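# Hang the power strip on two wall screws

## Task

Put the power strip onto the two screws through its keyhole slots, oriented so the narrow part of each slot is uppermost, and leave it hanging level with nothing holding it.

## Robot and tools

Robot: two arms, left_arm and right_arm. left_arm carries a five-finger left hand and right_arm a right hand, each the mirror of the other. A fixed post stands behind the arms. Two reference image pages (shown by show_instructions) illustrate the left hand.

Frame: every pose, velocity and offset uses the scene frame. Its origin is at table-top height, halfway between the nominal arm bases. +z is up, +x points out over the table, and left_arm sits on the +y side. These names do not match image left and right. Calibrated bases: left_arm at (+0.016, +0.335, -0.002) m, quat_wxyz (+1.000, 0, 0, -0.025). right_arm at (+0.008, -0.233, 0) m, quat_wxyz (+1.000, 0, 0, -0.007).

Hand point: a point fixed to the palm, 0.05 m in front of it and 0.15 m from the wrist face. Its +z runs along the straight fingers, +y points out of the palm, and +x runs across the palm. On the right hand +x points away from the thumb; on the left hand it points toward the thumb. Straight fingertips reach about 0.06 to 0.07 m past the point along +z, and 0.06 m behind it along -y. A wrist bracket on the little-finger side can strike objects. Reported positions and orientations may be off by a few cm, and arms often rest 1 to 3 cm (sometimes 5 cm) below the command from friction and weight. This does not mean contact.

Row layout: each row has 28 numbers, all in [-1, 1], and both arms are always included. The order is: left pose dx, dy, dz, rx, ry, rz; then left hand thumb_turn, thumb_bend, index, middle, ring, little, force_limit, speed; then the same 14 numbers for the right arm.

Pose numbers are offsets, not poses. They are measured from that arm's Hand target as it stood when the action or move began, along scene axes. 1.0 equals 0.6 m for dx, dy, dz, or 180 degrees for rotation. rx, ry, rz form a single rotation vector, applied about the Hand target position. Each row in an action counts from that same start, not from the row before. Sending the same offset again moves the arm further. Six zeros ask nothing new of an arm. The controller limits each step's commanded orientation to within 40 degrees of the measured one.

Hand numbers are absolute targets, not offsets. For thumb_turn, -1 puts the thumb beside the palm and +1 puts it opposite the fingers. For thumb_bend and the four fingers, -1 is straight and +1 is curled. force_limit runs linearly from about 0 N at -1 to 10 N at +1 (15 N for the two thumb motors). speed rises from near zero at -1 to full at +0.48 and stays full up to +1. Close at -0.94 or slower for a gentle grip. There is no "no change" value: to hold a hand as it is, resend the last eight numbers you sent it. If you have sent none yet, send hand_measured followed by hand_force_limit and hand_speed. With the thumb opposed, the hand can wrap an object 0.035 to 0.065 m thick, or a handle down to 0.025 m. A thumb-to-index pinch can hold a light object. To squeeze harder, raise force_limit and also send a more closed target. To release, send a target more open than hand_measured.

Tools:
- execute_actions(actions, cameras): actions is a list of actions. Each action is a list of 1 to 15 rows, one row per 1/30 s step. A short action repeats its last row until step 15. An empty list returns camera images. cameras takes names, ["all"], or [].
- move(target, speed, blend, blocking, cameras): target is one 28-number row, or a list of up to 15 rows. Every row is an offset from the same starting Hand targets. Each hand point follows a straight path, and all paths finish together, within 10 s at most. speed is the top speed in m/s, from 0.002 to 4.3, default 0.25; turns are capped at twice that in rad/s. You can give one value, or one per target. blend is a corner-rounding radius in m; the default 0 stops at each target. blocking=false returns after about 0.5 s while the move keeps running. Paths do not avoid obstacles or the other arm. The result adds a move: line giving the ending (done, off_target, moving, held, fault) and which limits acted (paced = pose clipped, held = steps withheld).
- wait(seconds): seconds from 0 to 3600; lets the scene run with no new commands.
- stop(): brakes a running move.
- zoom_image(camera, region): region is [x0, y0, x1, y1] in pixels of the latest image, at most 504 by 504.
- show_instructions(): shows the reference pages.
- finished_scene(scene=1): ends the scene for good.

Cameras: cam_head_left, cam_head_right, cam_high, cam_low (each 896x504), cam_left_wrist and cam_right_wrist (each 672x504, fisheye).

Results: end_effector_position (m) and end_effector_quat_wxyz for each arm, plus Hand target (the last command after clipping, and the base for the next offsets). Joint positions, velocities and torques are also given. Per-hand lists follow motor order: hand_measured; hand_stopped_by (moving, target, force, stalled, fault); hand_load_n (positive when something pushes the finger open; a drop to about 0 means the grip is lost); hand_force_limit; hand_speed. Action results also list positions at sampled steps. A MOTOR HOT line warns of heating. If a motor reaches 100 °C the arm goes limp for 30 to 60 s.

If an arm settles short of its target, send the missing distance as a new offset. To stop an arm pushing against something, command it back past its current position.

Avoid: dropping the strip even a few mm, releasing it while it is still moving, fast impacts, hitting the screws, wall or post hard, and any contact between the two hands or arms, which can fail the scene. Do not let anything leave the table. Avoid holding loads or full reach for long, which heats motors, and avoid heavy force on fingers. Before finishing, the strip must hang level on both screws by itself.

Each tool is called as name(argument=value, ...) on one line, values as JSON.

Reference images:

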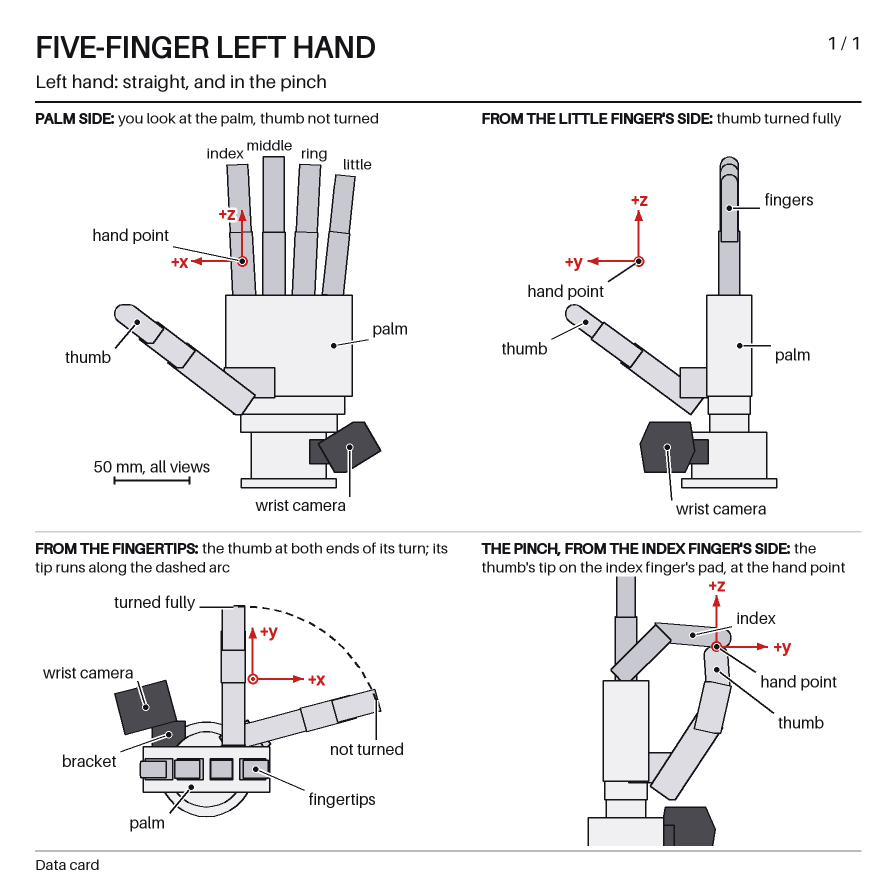

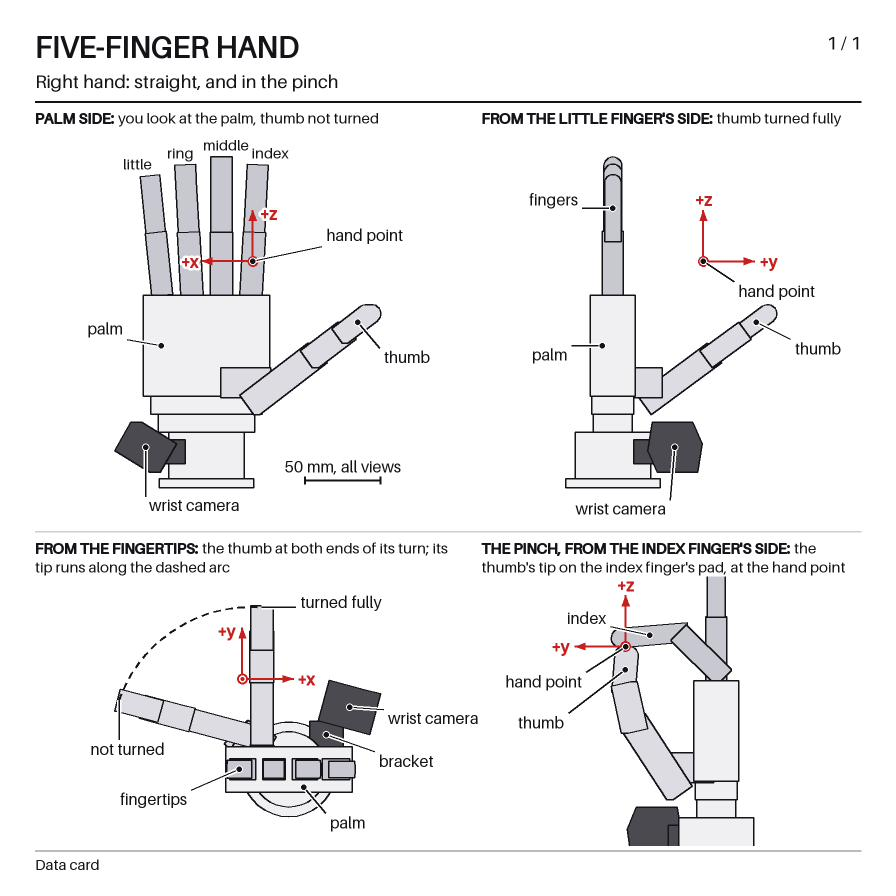

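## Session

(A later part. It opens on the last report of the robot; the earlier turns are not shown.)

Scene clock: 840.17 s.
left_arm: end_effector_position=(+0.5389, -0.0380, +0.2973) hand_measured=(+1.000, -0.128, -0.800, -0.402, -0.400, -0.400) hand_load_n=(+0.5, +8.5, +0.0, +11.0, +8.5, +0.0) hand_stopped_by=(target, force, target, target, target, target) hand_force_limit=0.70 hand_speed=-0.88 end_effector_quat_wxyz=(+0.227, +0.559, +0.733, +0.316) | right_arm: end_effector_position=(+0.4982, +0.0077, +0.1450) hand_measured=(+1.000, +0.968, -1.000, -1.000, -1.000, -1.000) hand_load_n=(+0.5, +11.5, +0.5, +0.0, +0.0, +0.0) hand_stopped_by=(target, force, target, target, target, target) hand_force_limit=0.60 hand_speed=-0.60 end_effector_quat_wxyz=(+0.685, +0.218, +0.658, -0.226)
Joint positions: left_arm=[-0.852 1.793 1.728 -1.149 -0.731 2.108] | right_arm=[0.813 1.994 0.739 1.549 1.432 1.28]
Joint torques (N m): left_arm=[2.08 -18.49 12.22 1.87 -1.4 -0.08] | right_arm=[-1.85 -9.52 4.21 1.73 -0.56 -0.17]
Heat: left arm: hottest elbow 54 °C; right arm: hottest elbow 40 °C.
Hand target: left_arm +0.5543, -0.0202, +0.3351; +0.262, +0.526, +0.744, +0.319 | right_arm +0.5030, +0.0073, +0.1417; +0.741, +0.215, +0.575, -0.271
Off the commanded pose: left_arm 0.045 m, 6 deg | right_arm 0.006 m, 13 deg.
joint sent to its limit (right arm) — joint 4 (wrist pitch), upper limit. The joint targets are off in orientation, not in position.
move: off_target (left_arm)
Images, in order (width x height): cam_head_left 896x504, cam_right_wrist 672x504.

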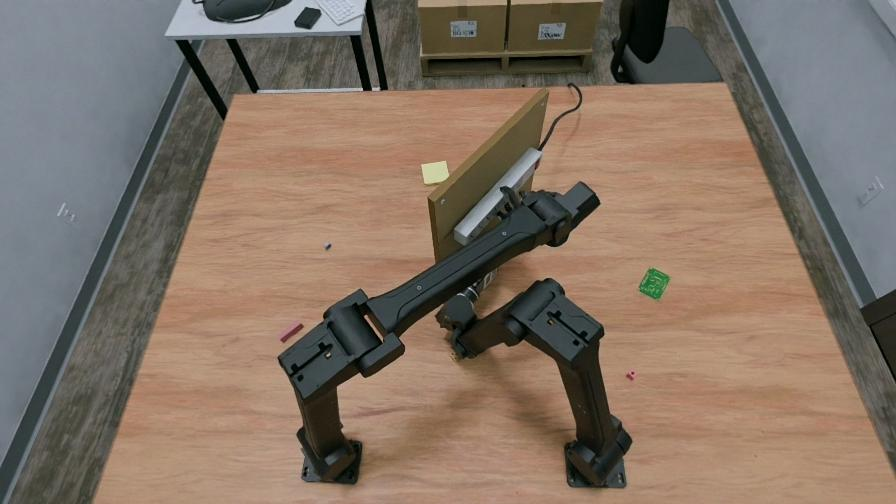

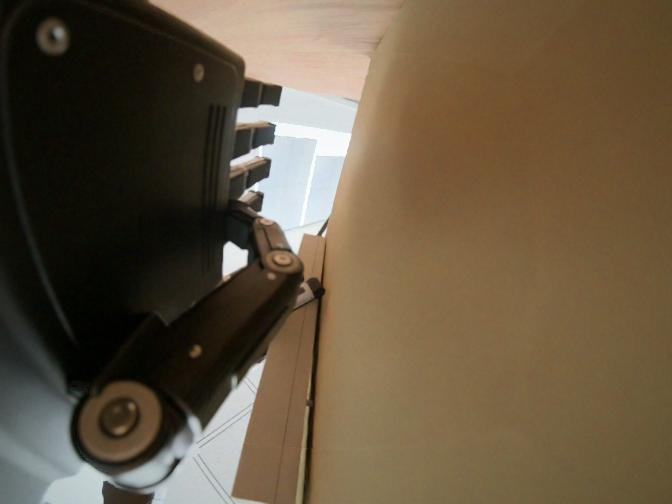

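execute_actions(actions=[], cameras=["all"])

zoom_image(camera="cam_right_wrist", region=[260, 330, 380, 450])

zoom_image(camera="cam_head_left", region=[420, 110, 580, 270])

Scene clock: 842.70 s.
left_arm: end_effector_position=(+0.5389, -0.0380, +0.2973) hand_measured=(+1.000, -0.128, -0.800, -0.402, -0.400, -0.400) hand_load_n=(+0.5, +9.0, +0.0, +11.0, +8.0, +0.0) hand_stopped_by=(target, force, target, target, target, target) hand_force_limit=0.70 hand_speed=-0.88 end_effector_quat_wxyz=(+0.227, +0.559, +0.733, +0.316) | right_arm: end_effector_position=(+0.4982, +0.0077, +0.1450) hand_measured=(+1.000, +0.968, -1.000, -1.000, -1.000, -1.000) hand_load_n=(+0.5, +12.0, +0.0, +0.0, +0.0, +0.0) hand_stopped_by=(target, force, target, target, target, target) hand_force_limit=0.60 hand_speed=-0.60 end_effector_quat_wxyz=(+0.685, +0.218, +0.658, -0.226)
Joint positions: left_arm=[-0.852 1.793 1.728 -1.149 -0.731 2.108] | right_arm=[0.813 1.994 0.739 1.549 1.432 1.28]
Joint velocities: within noise
Joint torques (N m): left_arm=[1.96 -18.37 12.26 1.78 -1.4 -0.07] | right_arm=[-1.79 -9.47 4.21 1.78 -0.56 -0.17]
Heat: left arm: hottest elbow 54 °C; right arm: hottest elbow 40 °C.
Hand target: left_arm +0.5543, -0.0202, +0.3351; +0.262, +0.526, +0.744, +0.319 | right_arm +0.5030, +0.0073, +0.1417; +0.741, +0.215, +0.575, -0.271
Off the commanded pose: left_arm 0.045 m, 6 deg | right_arm 0.006 m, 13 deg.

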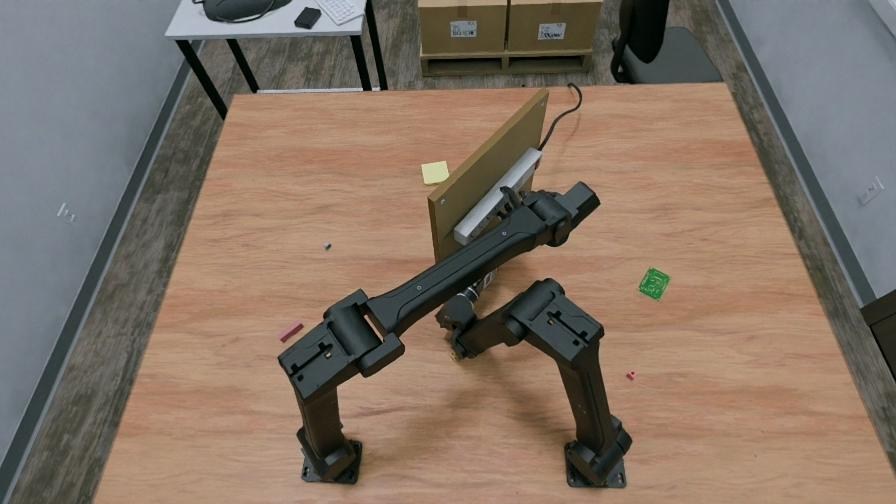

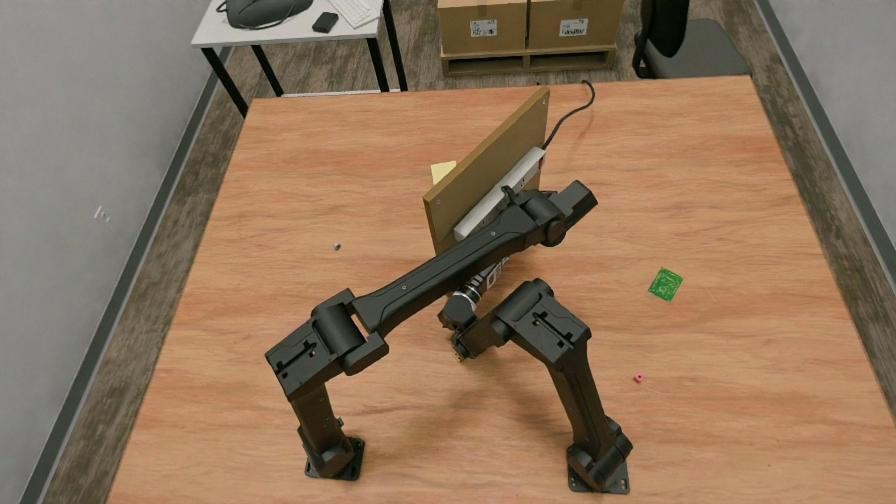

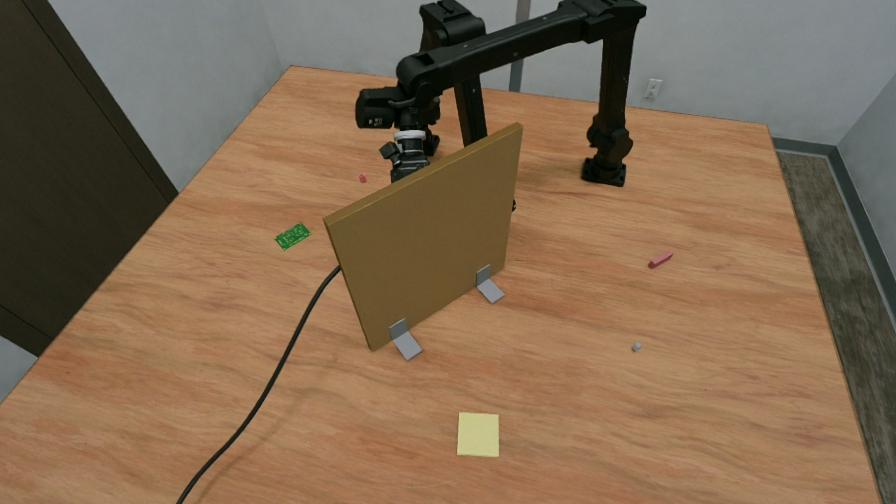

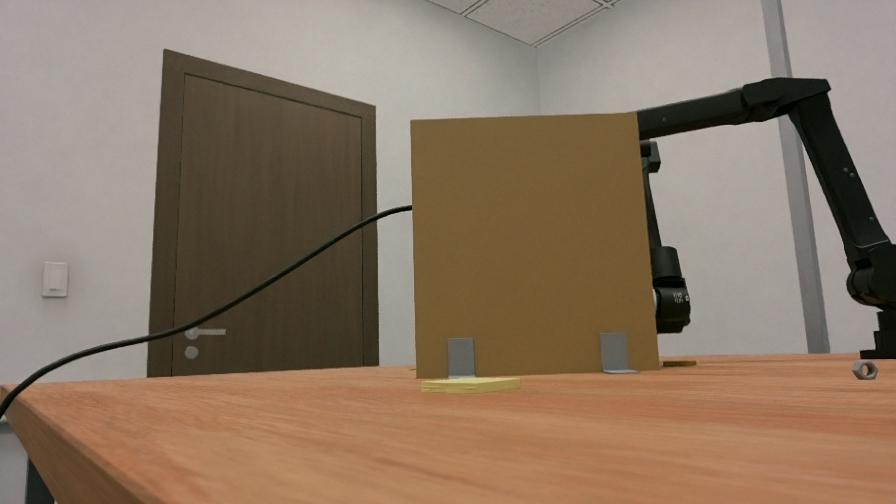

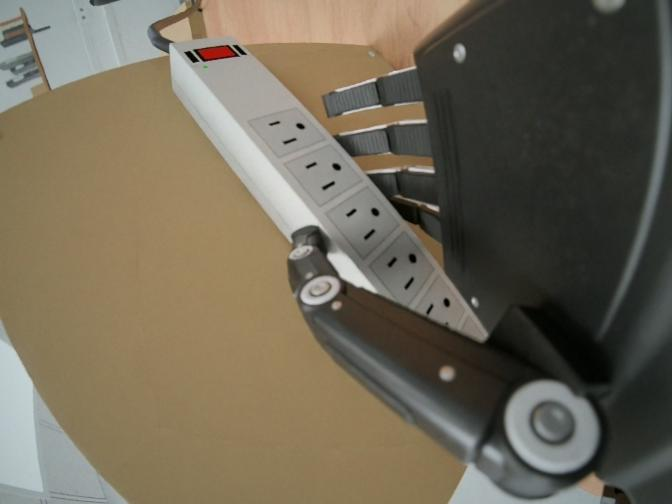

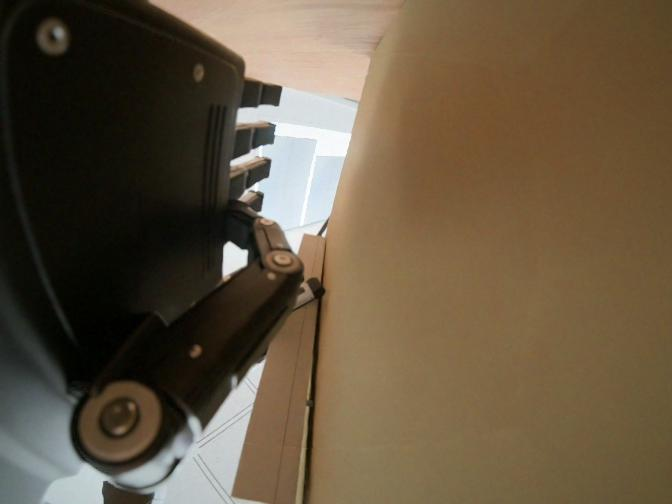

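Scaled by 4.200 from the camera's image (finer frame: 960x720).

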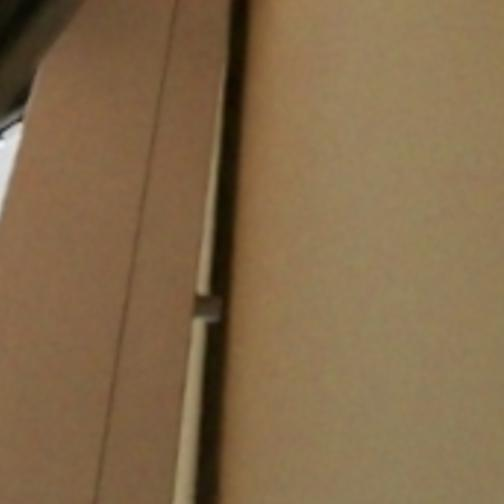

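Scaled by 3.150 from the camera's image (finer frame: 1280x720).

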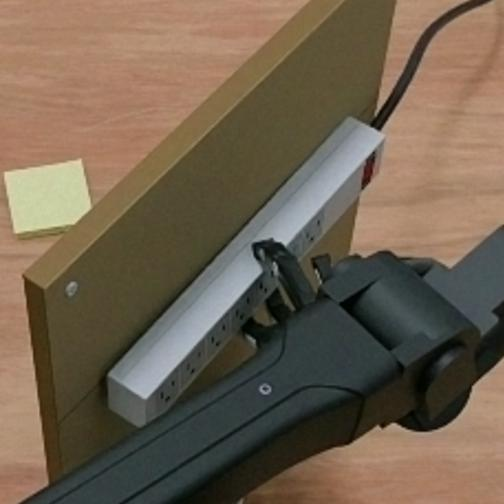

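move(target=[[0,0,0,0,0,0,1,0.52,-0.8,-0.4,-0.4,-0.4,0.7,-0.88,-0.06,-0.05,-0.02,0,0,0,1,1,0.2,0.2,0.2,0.2,0.6,-0.2],[0,0,0,0,0,0,1,0.52,-0.8,-0.4,-0.4,-0.4,0.7,-0.88,-0.22,0.08,-0.02,0,0,0,1,1,0.2,0.2,0.2,0.2,0.6,-0.2]], speed=0.15, cameras=["cam_right_wrist","cam_head_left"])

Scene clock: 855.87 s.
left_arm: end_effector_position=(+0.5389, -0.0380, +0.2973) hand_measured=(+1.000, -0.128, -0.800, -0.402, -0.400, -0.400) hand_load_n=(+0.0, +9.0, +0.0, +11.0, +8.5, +0.0) hand_stopped_by=(target, force, target, target, target, target) hand_force_limit=0.70 hand_speed=-0.88 end_effector_quat_wxyz=(+0.227, +0.559, +0.733, +0.316) | right_arm: end_effector_position=(+0.3734, +0.0594, +0.1248) hand_measured=(+1.000, +0.968, +0.196, -0.348, +0.200, +0.200) hand_load_n=(+8.5, +10.5, +8.5, +8.5, +0.0, +0.5) hand_stopped_by=(target, force, force, force, target, target) hand_force_limit=0.60 hand_speed=-0.20 end_effector_quat_wxyz=(+0.684, +0.144, +0.692, -0.179)
Joint positions: left_arm=[-0.852 1.793 1.728 -1.149 -0.731 2.108] | right_arm=[1.117 1.934 0.547 1.549 1.564 1.358]
Joint torques (N m): left_arm=[1.96 -18.55 12.22 1.78 -1.38 -0.07] | right_arm=[-1.32 -9.64 1.47 1.74 -0.23 0.07]
Heat: left arm: hottest elbow 54 °C; right arm: hottest elbow 39 °C.
Hand target: left_arm +0.5543, -0.0202, +0.3351; +0.262, +0.526, +0.744, +0.319 | right_arm +0.3711, +0.0554, +0.1297; +0.741, +0.216, +0.575, -0.271
Off the commanded pose: left_arm 0.045 m, 6 deg | right_arm 0.007 m, 20 deg.
joint sent to its limit (right arm) — joint 4 (wrist pitch), upper limit; joint 5 (wrist yaw), upper limit. The joint targets are off in orientation, not in position.
move: off_target (right_arm)
Images, in order (width x height): cam_head_left 896x504, cam_right_wrist 672x504.

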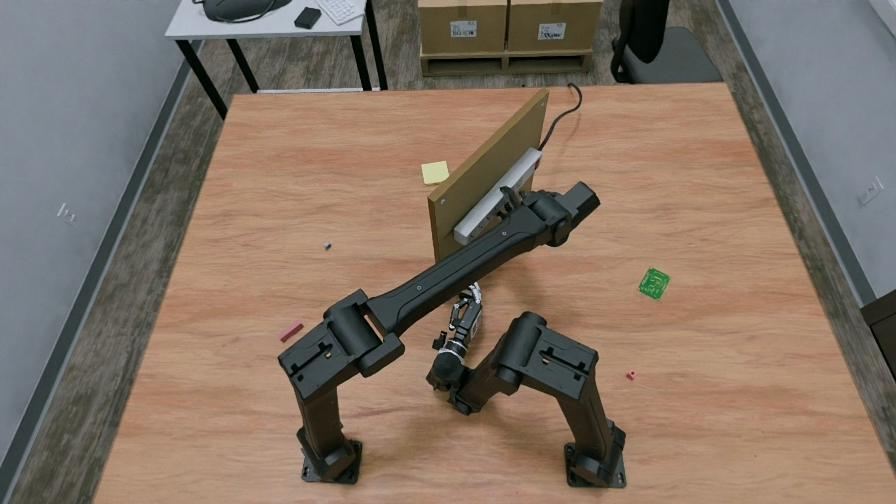

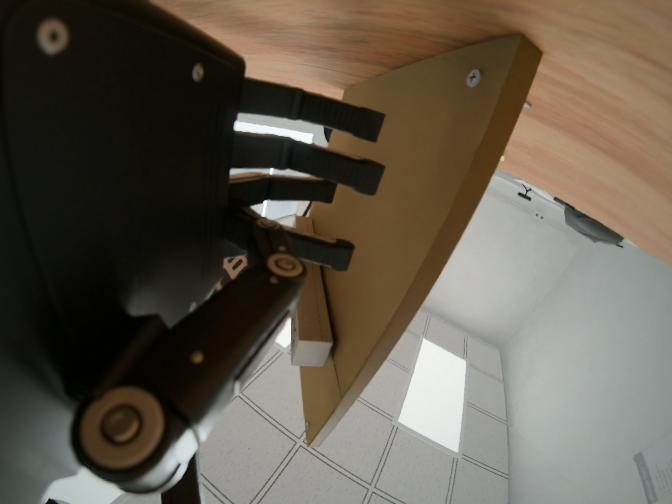

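zoom_image(camera="cam_right_wrist", region=[280, 310, 380, 410])

zoom_image(camera="cam_right_wrist", region=[280, 230, 480, 450])

Scaled by 5.040 from the camera's image (finer frame: 960x720).

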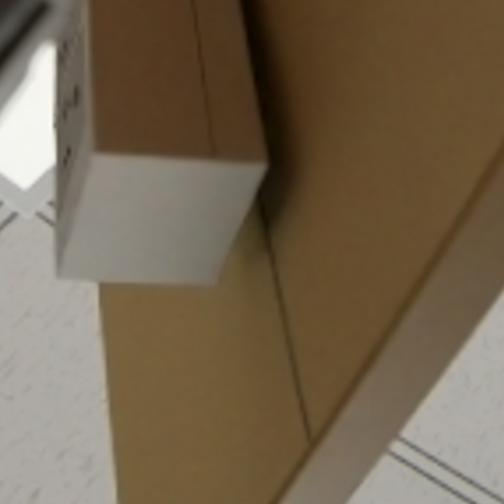

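Scaled by 2.291 from the camera's image (finer frame: 960x720).

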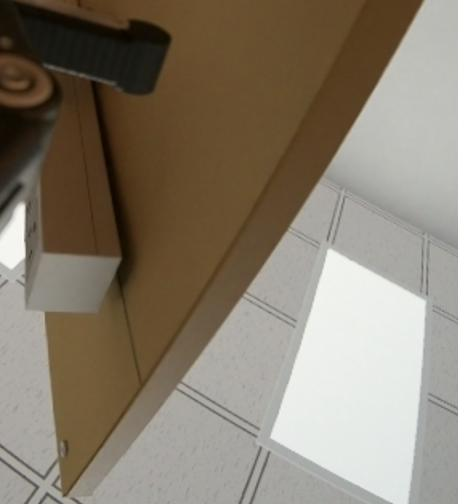

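move(target=[0,0,0,0,0,0,1,0.52,-0.8,-0.4,-0.4,-0.4,0.7,-0.88,0.023,0.078,0.075,0,0,0,1,1,0.2,0.2,0.2,0.2,0.6,-0.2], speed=0.12, cameras=["cam_right_wrist","cam_head_left"])

zoom_image(camera="cam_right_wrist", region=[260, 290, 380, 410])

Scene clock: 860.00 s.
left_arm: end_effector_position=(+0.5389, -0.0380, +0.2973) hand_measured=(+1.000, -0.128, -0.800, -0.402, -0.400, -0.400) hand_load_n=(+0.0, +8.5, +0.0, +11.0, +8.5, -0.5) hand_stopped_by=(target, force, target, target, target, target) hand_force_limit=0.70 hand_speed=-0.88 end_effector_quat_wxyz=(+0.227, +0.559, +0.733, +0.316) | right_arm: end_effector_position=(+0.3845, +0.0919, +0.1655) hand_measured=(+1.000, +0.968, +0.196, -0.348, +0.200, +0.200) hand_load_n=(+8.5, +11.0, +8.5, +8.5, +0.0, +0.0) hand_stopped_by=(target, force, force, force, target, target) hand_force_limit=0.60 hand_speed=-0.20 end_effector_quat_wxyz=(+0.687, +0.145, +0.691, -0.171)
Joint positions: left_arm=[-0.852 1.793 1.728 -1.149 -0.731 2.108] | right_arm=[1.127 1.858 0.635 1.516 1.564 1.241]
Joint torques (N m): left_arm=[2.02 -18.55 12.25 1.73 -1.39 -0.06] | right_arm=[-0.56 -9.99 5.18 0.99 -0.36 -0.13]
Heat: left arm: hottest elbow 54 °C; right arm: hottest elbow 39 °C.
Hand target: left_arm +0.5543, -0.0202, +0.3351; +0.262, +0.526, +0.744, +0.319 | right_arm +0.3849, +0.1022, +0.1747; +0.741, +0.216, +0.575, -0.271
Off the commanded pose: left_arm 0.045 m, 6 deg | right_arm 0.014 m, 20 deg.
joint sent to its limit (right arm) — joint 5 (wrist yaw), upper limit. The joint targets are off in orientation, not in position.
move: off_target (right_arm)
Images, in order (width x height): cam_head_left 896x504, cam_right_wrist 672x504.

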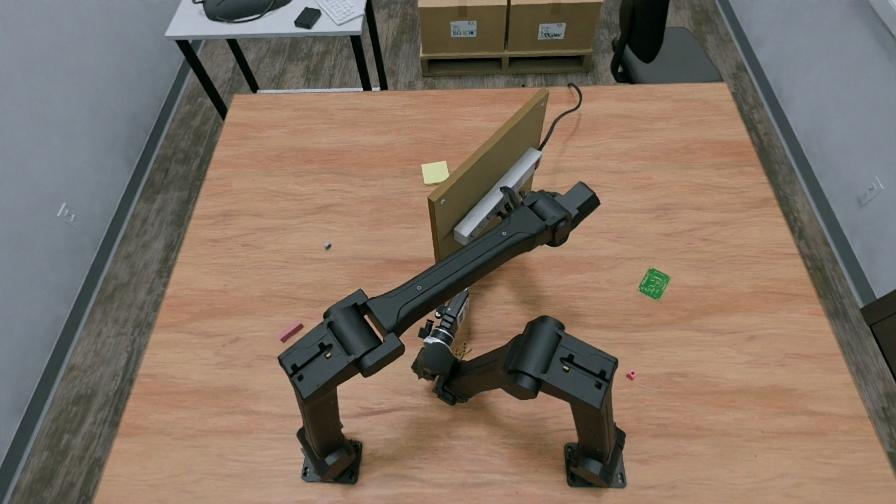

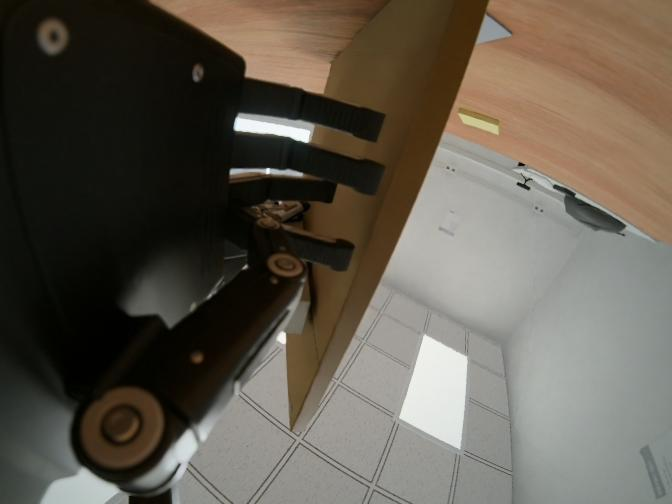

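Scaled by 4.200 from the camera's image (finer frame: 960x720).

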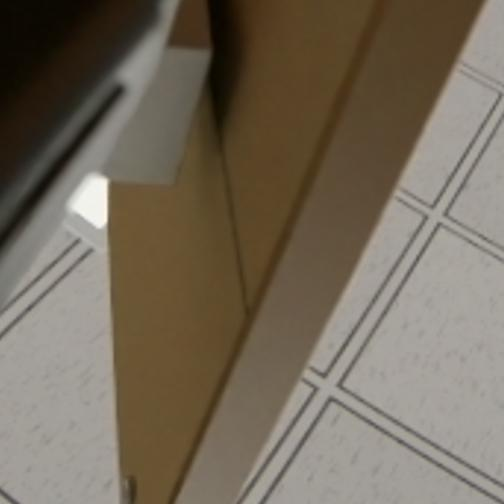

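move(target=[0,0,0,0,0,0,1,0.52,-0.8,-0.4,-0.4,-0.4,0.7,-0.88,-0.004,0.05,0.055,0,0,0,1,1,0.2,0.2,0.2,0.2,0.6,-0.2], speed=0.12, cameras=["cam_right_wrist","cam_head_left"])

zoom_image(camera="cam_right_wrist", region=[260, 270, 380, 390])

Scene clock: 863.03 s.
left_arm: end_effector_position=(+0.5389, -0.0380, +0.2973) hand_measured=(+1.000, -0.128, -0.800, -0.402, -0.400, -0.400) hand_load_n=(+0.5, +8.5, +0.0, +11.0, +8.5, +0.0) hand_stopped_by=(target, force, target, target, target, target) hand_force_limit=0.70 hand_speed=-0.88 end_effector_quat_wxyz=(+0.227, +0.559, +0.733, +0.316) | right_arm: end_effector_position=(+0.3823, +0.1123, +0.1874) hand_measured=(+1.000, +0.968, +0.196, -0.348, +0.200, +0.200) hand_load_n=(+8.5, +11.0, +8.5, +11.5, +0.0, +0.0) hand_stopped_by=(target, force, force, force, target, target) hand_force_limit=0.60 hand_speed=-0.20 end_effector_quat_wxyz=(+0.686, +0.125, +0.695, -0.175)
Joint positions: left_arm=[-0.852 1.793 1.728 -1.149 -0.731 2.108] | right_arm=[1.15 1.815 0.673 1.507 1.564 1.133]
Joint torques (N m): left_arm=[1.79 -18.26 12.21 1.76 -1.4 -0.06] | right_arm=[-0.03 -10.64 7.61 0.92 -0.43 -0.16]
Heat: left arm: hottest elbow 54 °C; right arm: hottest elbow 39 °C.
Hand target: left_arm +0.5543, -0.0202, +0.3351; +0.262, +0.526, +0.744, +0.319 | right_arm +0.3824, +0.1321, +0.2077; +0.741, +0.216, +0.575, -0.271
Off the commanded pose: left_arm 0.045 m, 6 deg | right_arm 0.028 m, 21 deg.
joint sent to its limit (right arm) — joint 5 (wrist yaw), upper limit. The joint targets are off in orientation, not in position.
move: off_target (right_arm)
Images, in order (width x height): cam_head_left 896x504, cam_right_wrist 672x504.

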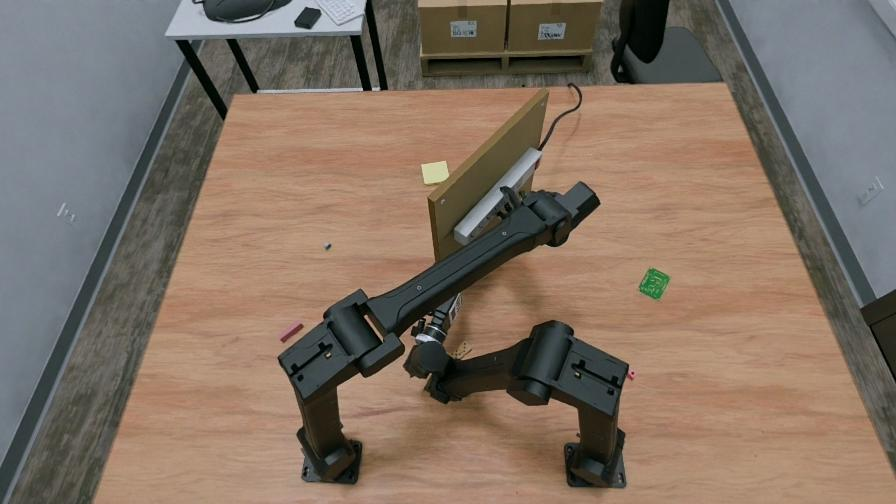

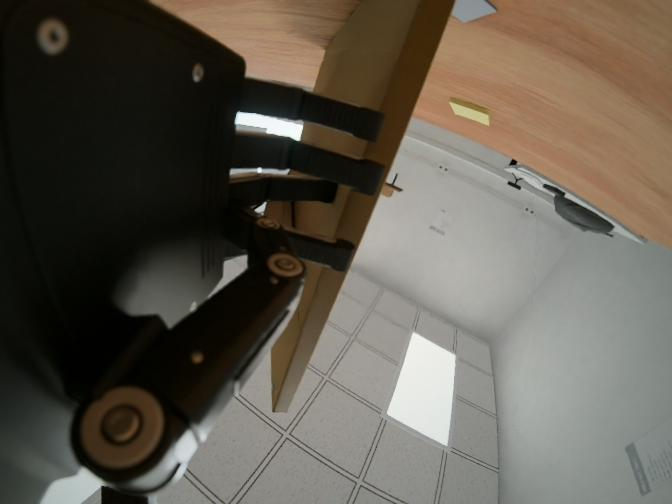

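Scaled by 4.200 from the camera's image (finer frame: 960x720).

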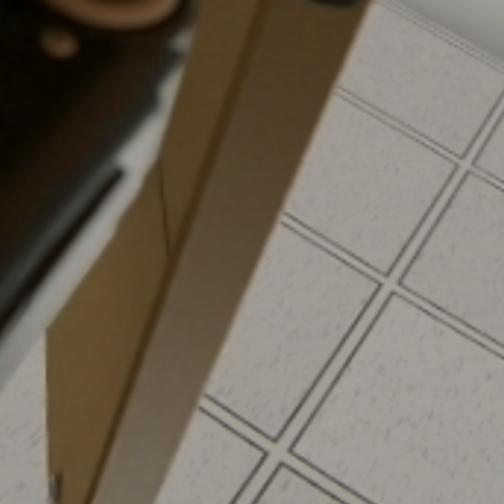

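move(target=[0,0,0,0,0,0,1,0.52,-0.8,-0.4,-0.4,-0.4,0.7,-0.88,0,0,0,0,0,0,-1,0.9,0.2,0.2,0.2,0.2,0.6,0.2], speed=0.12, cameras=["cam_right_wrist"])

zoom_image(camera="cam_right_wrist", region=[240, 250, 380, 390])

Scene clock: 864.67 s.
left_arm: end_effector_position=(+0.5389, -0.0380, +0.2973) hand_measured=(+1.000, -0.128, -0.800, -0.402, -0.400, -0.400) hand_load_n=(+0.0, +8.5, +0.0, +11.0, +8.5, +0.0) hand_stopped_by=(target, force, target, target, target, target) hand_force_limit=0.70 hand_speed=-0.88 end_effector_quat_wxyz=(+0.227, +0.559, +0.733, +0.316) | right_arm: end_effector_position=(+0.3823, +0.1123, +0.1876) hand_measured=(-1.000, +0.902, +0.196, -0.348, +0.200, +0.200) hand_load_n=(+0.0, -6.0, +2.5, +7.5, +0.5, +0.0) hand_stopped_by=(target, target, force, force, target, target) hand_force_limit=0.60 hand_speed=0.20 end_effector_quat_wxyz=(+0.686, +0.124, +0.695, -0.176)
Joint positions: left_arm=[-0.852 1.793 1.728 -1.149 -0.731 2.108] | right_arm=[1.15 1.814 0.673 1.507 1.564 1.131]
Joint torques (N m): left_arm=[1.9 -18.32 12.25 1.84 -1.39 -0.06] | right_arm=[-0.03 -10.64 7.58 1.02 -0.41 -0.16]
Heat: left arm: hottest elbow 54 °C; right arm: hottest elbow 39 °C.
Hand target: left_arm +0.5543, -0.0202, +0.3351; +0.262, +0.526, +0.744, +0.319 | right_arm +0.3824, +0.1321, +0.2078; +0.741, +0.216, +0.575, -0.271
Off the commanded pose: left_arm 0.045 m, 6 deg | right_arm 0.028 m, 21 deg.
joint sent to its limit (right arm) — joint 5 (wrist yaw), upper limit. The joint targets are off in orientation, not in position.
move: done

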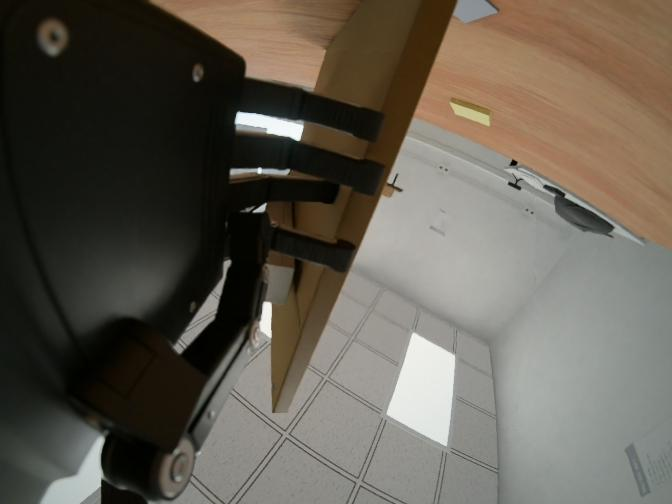

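Scaled by 3.600 from the camera's image (finer frame: 960x720).

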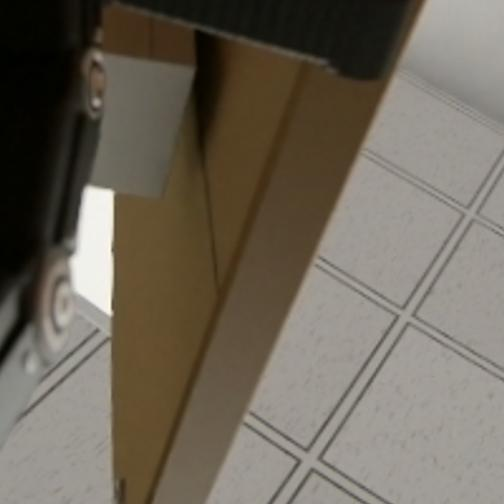

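zoom_image(camera="cam_right_wrist", region=[265, 260, 325, 340])

Scaled by 6.300 from the camera's image (finer frame: 960x720).

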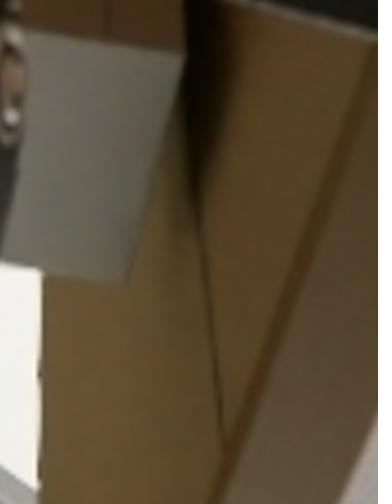

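move(target=[0,0,0,0,0,0,1,0.52,-0.8,-0.4,-0.4,-0.4,0.7,-0.88,0,-0.03,0,0.16,-0.14,0,-1,0.9,0.2,0.2,0.2,0.2,0.6,0.2], speed=0.12, cameras=["cam_right_wrist"])

Scene clock: 871.93 s.
left_arm: end_effector_position=(+0.5389, -0.0380, +0.2973) hand_measured=(+1.000, -0.128, -0.800, -0.402, -0.400, -0.400) hand_load_n=(+0.5, +8.5, +0.0, +11.0, +8.5, +0.0) hand_stopped_by=(target, force, target, target, target, target) hand_force_limit=0.70 hand_speed=-0.88 end_effector_quat_wxyz=(+0.227, +0.559, +0.733, +0.316) | right_arm: end_effector_position=(+0.3755, +0.0975, +0.1956) hand_measured=(-1.000, +0.902, +0.196, -0.348, +0.200, +0.200) hand_load_n=(+0.0, -6.0, +2.5, +4.5, +0.0, +0.0) hand_stopped_by=(target, target, force, force, target, target) hand_force_limit=0.60 hand_speed=0.20 end_effector_quat_wxyz=(+0.706, +0.339, +0.620, +0.051)
Joint positions: left_arm=[-0.852 1.793 1.728 -1.149 -0.731 2.108] | right_arm=[1.15 1.904 0.709 1.554 1.564 1.785]
Joint torques (N m): left_arm=[1.96 -18.37 12.26 1.77 -1.4 -0.05] | right_arm=[-1.2 -9.11 8.32 1.39 -0.41 0.04]
Heat: left arm: hottest elbow 55 °C; right arm: hottest elbow 40 °C.
Hand target: left_arm +0.5543, -0.0202, +0.3351; +0.262, +0.526, +0.744, +0.319 | right_arm +0.3825, +0.1142, +0.2077; +0.771, +0.445, +0.450, -0.068
Off the commanded pose: left_arm 0.045 m, 6 deg | right_arm 0.022 m, 28 deg.
joint sent to its limit (right arm) — joint 4 (wrist pitch), upper limit; joint 5 (wrist yaw), upper limit. The joint targets are off in orientation, not in position.
move: off_target (right_arm)

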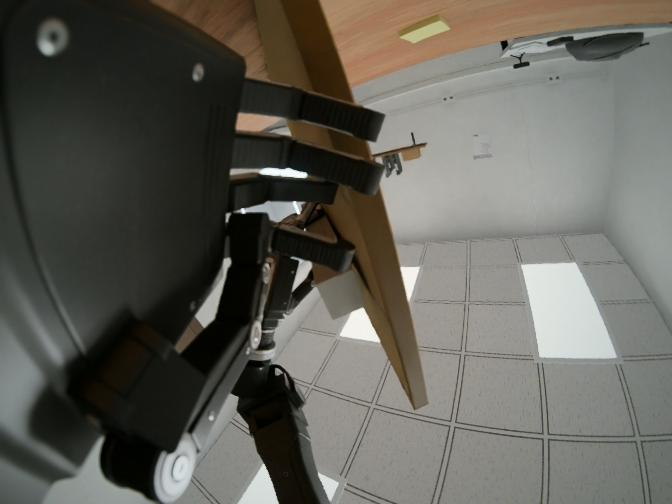

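move(target=[0,0,0,0,0,0,1,0.52,-0.8,-0.4,-0.4,-0.4,0.7,-0.88,-0.02,0.02,0.08,0.08,-0.07,0,-1,0.9,-1,-1,-1,-1,0.6,0.2], speed=0.12, cameras=["cam_right_wrist","cam_head_left"])

Scene clock: 875.73 s.
left_arm: end_effector_position=(+0.5389, -0.0380, +0.2973) hand_measured=(+1.000, -0.128, -0.800, -0.402, -0.400, -0.400) hand_load_n=(+0.0, +8.5, +0.0, +11.0, +8.5, +0.0) hand_stopped_by=(target, force, target, target, target, target) hand_force_limit=0.70 hand_speed=-0.88 end_effector_quat_wxyz=(+0.227, +0.559, +0.733, +0.316) | right_arm: end_effector_position=(+0.3588, +0.1279, +0.2246) hand_measured=(-1.000, +0.900, -1.000, -1.000, -0.718, -1.000) hand_load_n=(+0.0, +0.0, +0.0, +0.5, -6.0, +0.0) hand_stopped_by=(target, target, target, target, stalled, target) hand_force_limit=0.60 hand_speed=0.20 end_effector_quat_wxyz=(+0.687, +0.407, +0.577, +0.173)
Joint positions: left_arm=[-0.852 1.793 1.728 -1.149 -0.731 2.108] | right_arm=[1.21 1.9 0.796 1.556 1.563 1.979]
Joint torques (N m): left_arm=[2.02 -18.43 12.29 1.73 -1.37 -0.07] | right_arm=[-3.08 -13.22 7.95 1.17 -0.47 0.12]
Heat: left arm: hottest elbow 55 °C; right arm: hottest elbow 40 °C.
Hand target: left_arm +0.5543, -0.0202, +0.3351; +0.262, +0.526, +0.744, +0.319 | right_arm +0.3705, +0.1262, +0.2557; +0.754, +0.543, +0.368, +0.038
Off the commanded pose: left_arm 0.045 m, 6 deg | right_arm 0.033 m, 34 deg.
joint sent to its limit (right arm) — joint 4 (wrist pitch), upper limit; joint 5 (wrist yaw), upper limit. The joint targets are off in orientation, not in position.
move: off_target (right_arm)
Images, in order (width x height): cam_head_left 896x504, cam_right_wrist 672x504.

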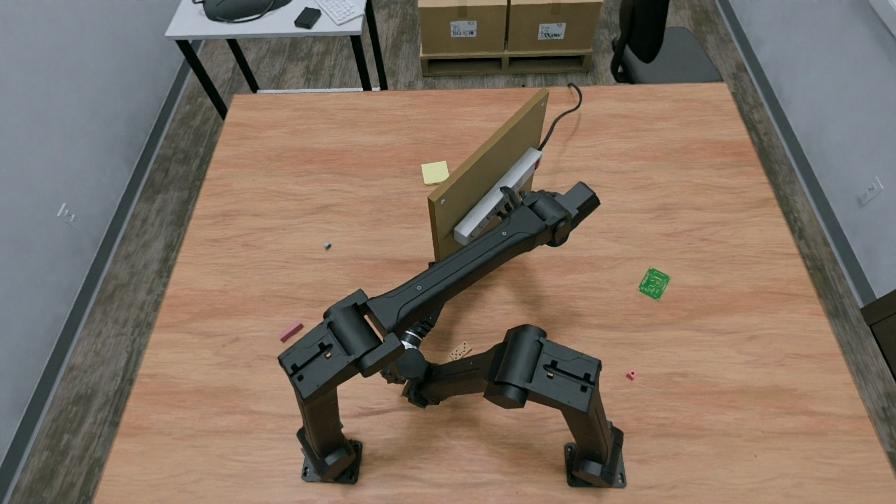

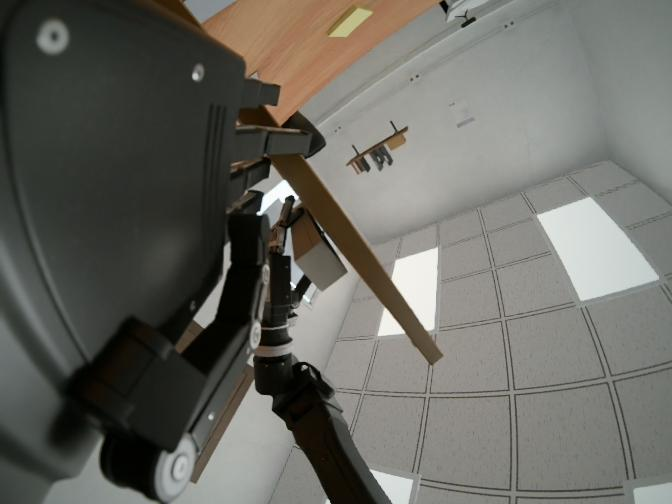

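zoom_image(camera="cam_right_wrist", region=[270, 200, 370, 300])

Scaled by 5.040 from the camera's image (finer frame: 960x720).

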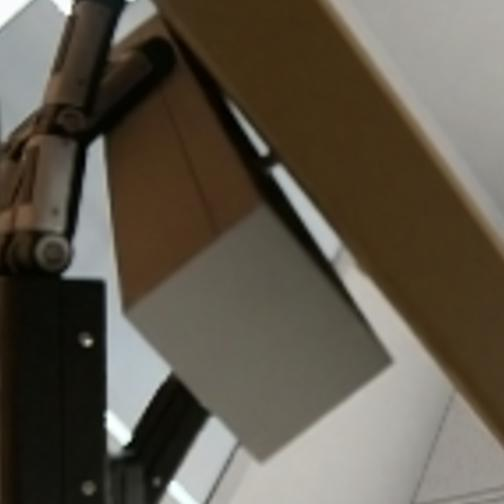

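zoom_image(camera="cam_right_wrist", region=[305, 215, 350, 275])

Scaled by 8.400 from the camera's image (finer frame: 960x720).

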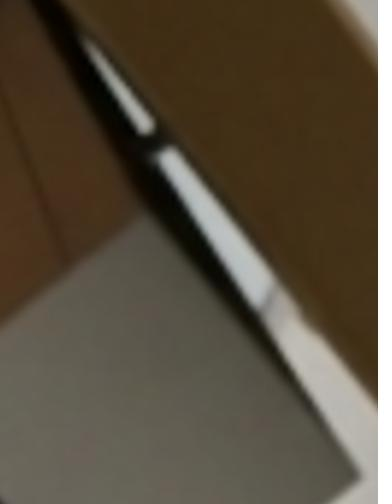

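move(target=[0,0,0,0,0,0,1,0.52,-0.8,-0.4,-0.4,-0.4,0.7,-0.88,-0.015,-0.01,0.09,0,0,0,-1,0.9,-1,-1,-0.9,-1,0.6,0.2], speed=0.1, cameras=["cam_right_wrist","cam_head_left","cam_low"])

zoom_image(camera="cam_right_wrist", region=[270, 190, 370, 290])

Scene clock: 884.00 s.
left_arm: end_effector_position=(+0.5389, -0.0380, +0.2973) hand_measured=(+1.000, -0.128, -0.800, -0.402, -0.400, -0.400) hand_load_n=(+0.0, +8.5, +0.0, +11.0, +8.0, +0.0) hand_stopped_by=(target, force, target, target, target, target) hand_force_limit=0.70 hand_speed=-0.88 end_effector_quat_wxyz=(+0.227, +0.559, +0.733, +0.316) | right_arm: end_effector_position=(+0.3501, +0.1264, +0.2858) hand_measured=(-1.000, +0.900, -1.000, -1.000, -0.898, -1.000) hand_load_n=(+0.0, +0.0, +0.0, +0.0, +0.5, +0.0) hand_stopped_by=(target, target, target, target, target, target) hand_force_limit=0.60 hand_speed=0.20 end_effector_quat_wxyz=(+0.680, +0.421, +0.566, +0.201)
Joint positions: left_arm=[-0.852 1.793 1.728 -1.149 -0.731 2.108] | right_arm=[1.226 1.767 0.811 1.556 1.563 1.897]
Joint torques (N m): left_arm=[1.96 -18.43 12.27 1.78 -1.39 -0.04] | right_arm=[-3.43 -12.1 7.79 0.99 -0.59 -0.15]
Heat: left arm: hottest elbow 55 °C; right arm: hottest elbow 40 °C.
Hand target: left_arm +0.5543, -0.0202, +0.3351; +0.262, +0.526, +0.744, +0.319 | right_arm +0.3615, +0.1202, +0.3098; +0.754, +0.543, +0.368, +0.038
Off the commanded pose: left_arm 0.045 m, 6 deg | right_arm 0.027 m, 34 deg.
joint sent to its limit (right arm) — joint 5 (wrist yaw), upper limit. The joint targets are off in orientation, not in position.
joint at its limit (right arm) — joint 4 (wrist pitch), upper limit.
move: off_target (right_arm)
Images, in order (width x height): cam_head_left 896x504, cam_low 896x504, cam_right_wrist 672x504.

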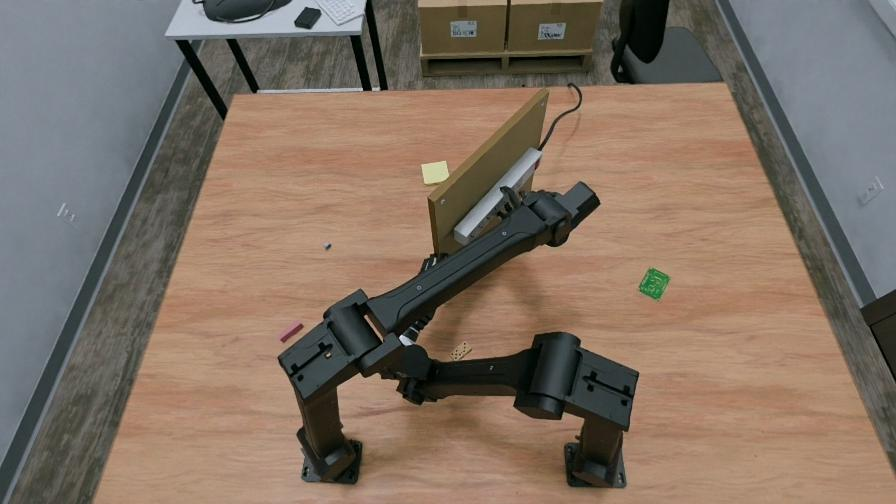

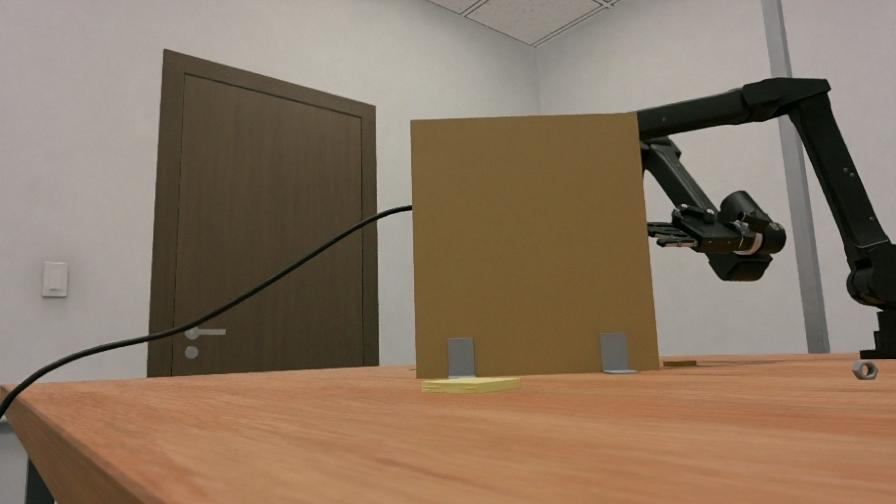

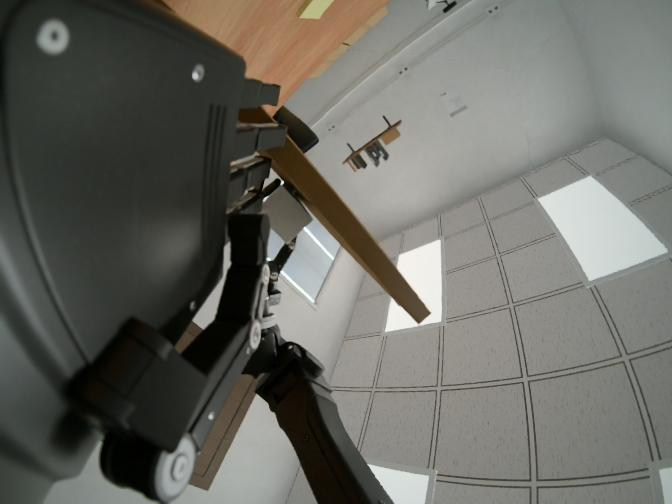

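Scaled by 5.040 from the camera's image (finer frame: 960x720).

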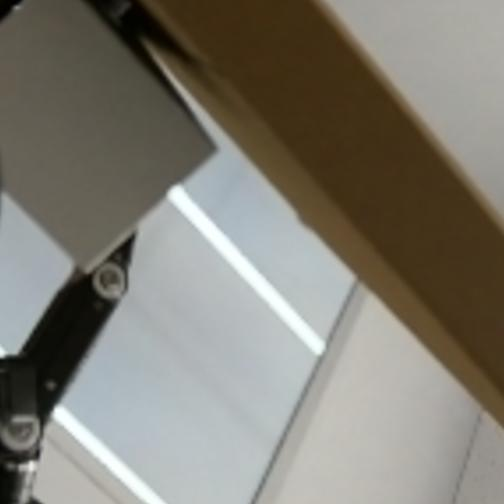

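zoom_image(camera="cam_right_wrist", region=[265, 165, 325, 225])

Scaled by 8.400 from the camera's image (finer frame: 960x720).

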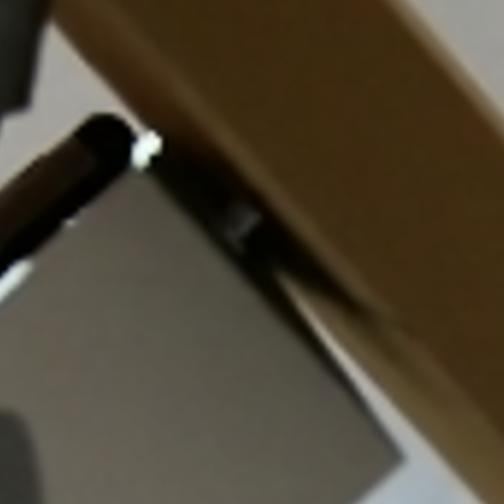

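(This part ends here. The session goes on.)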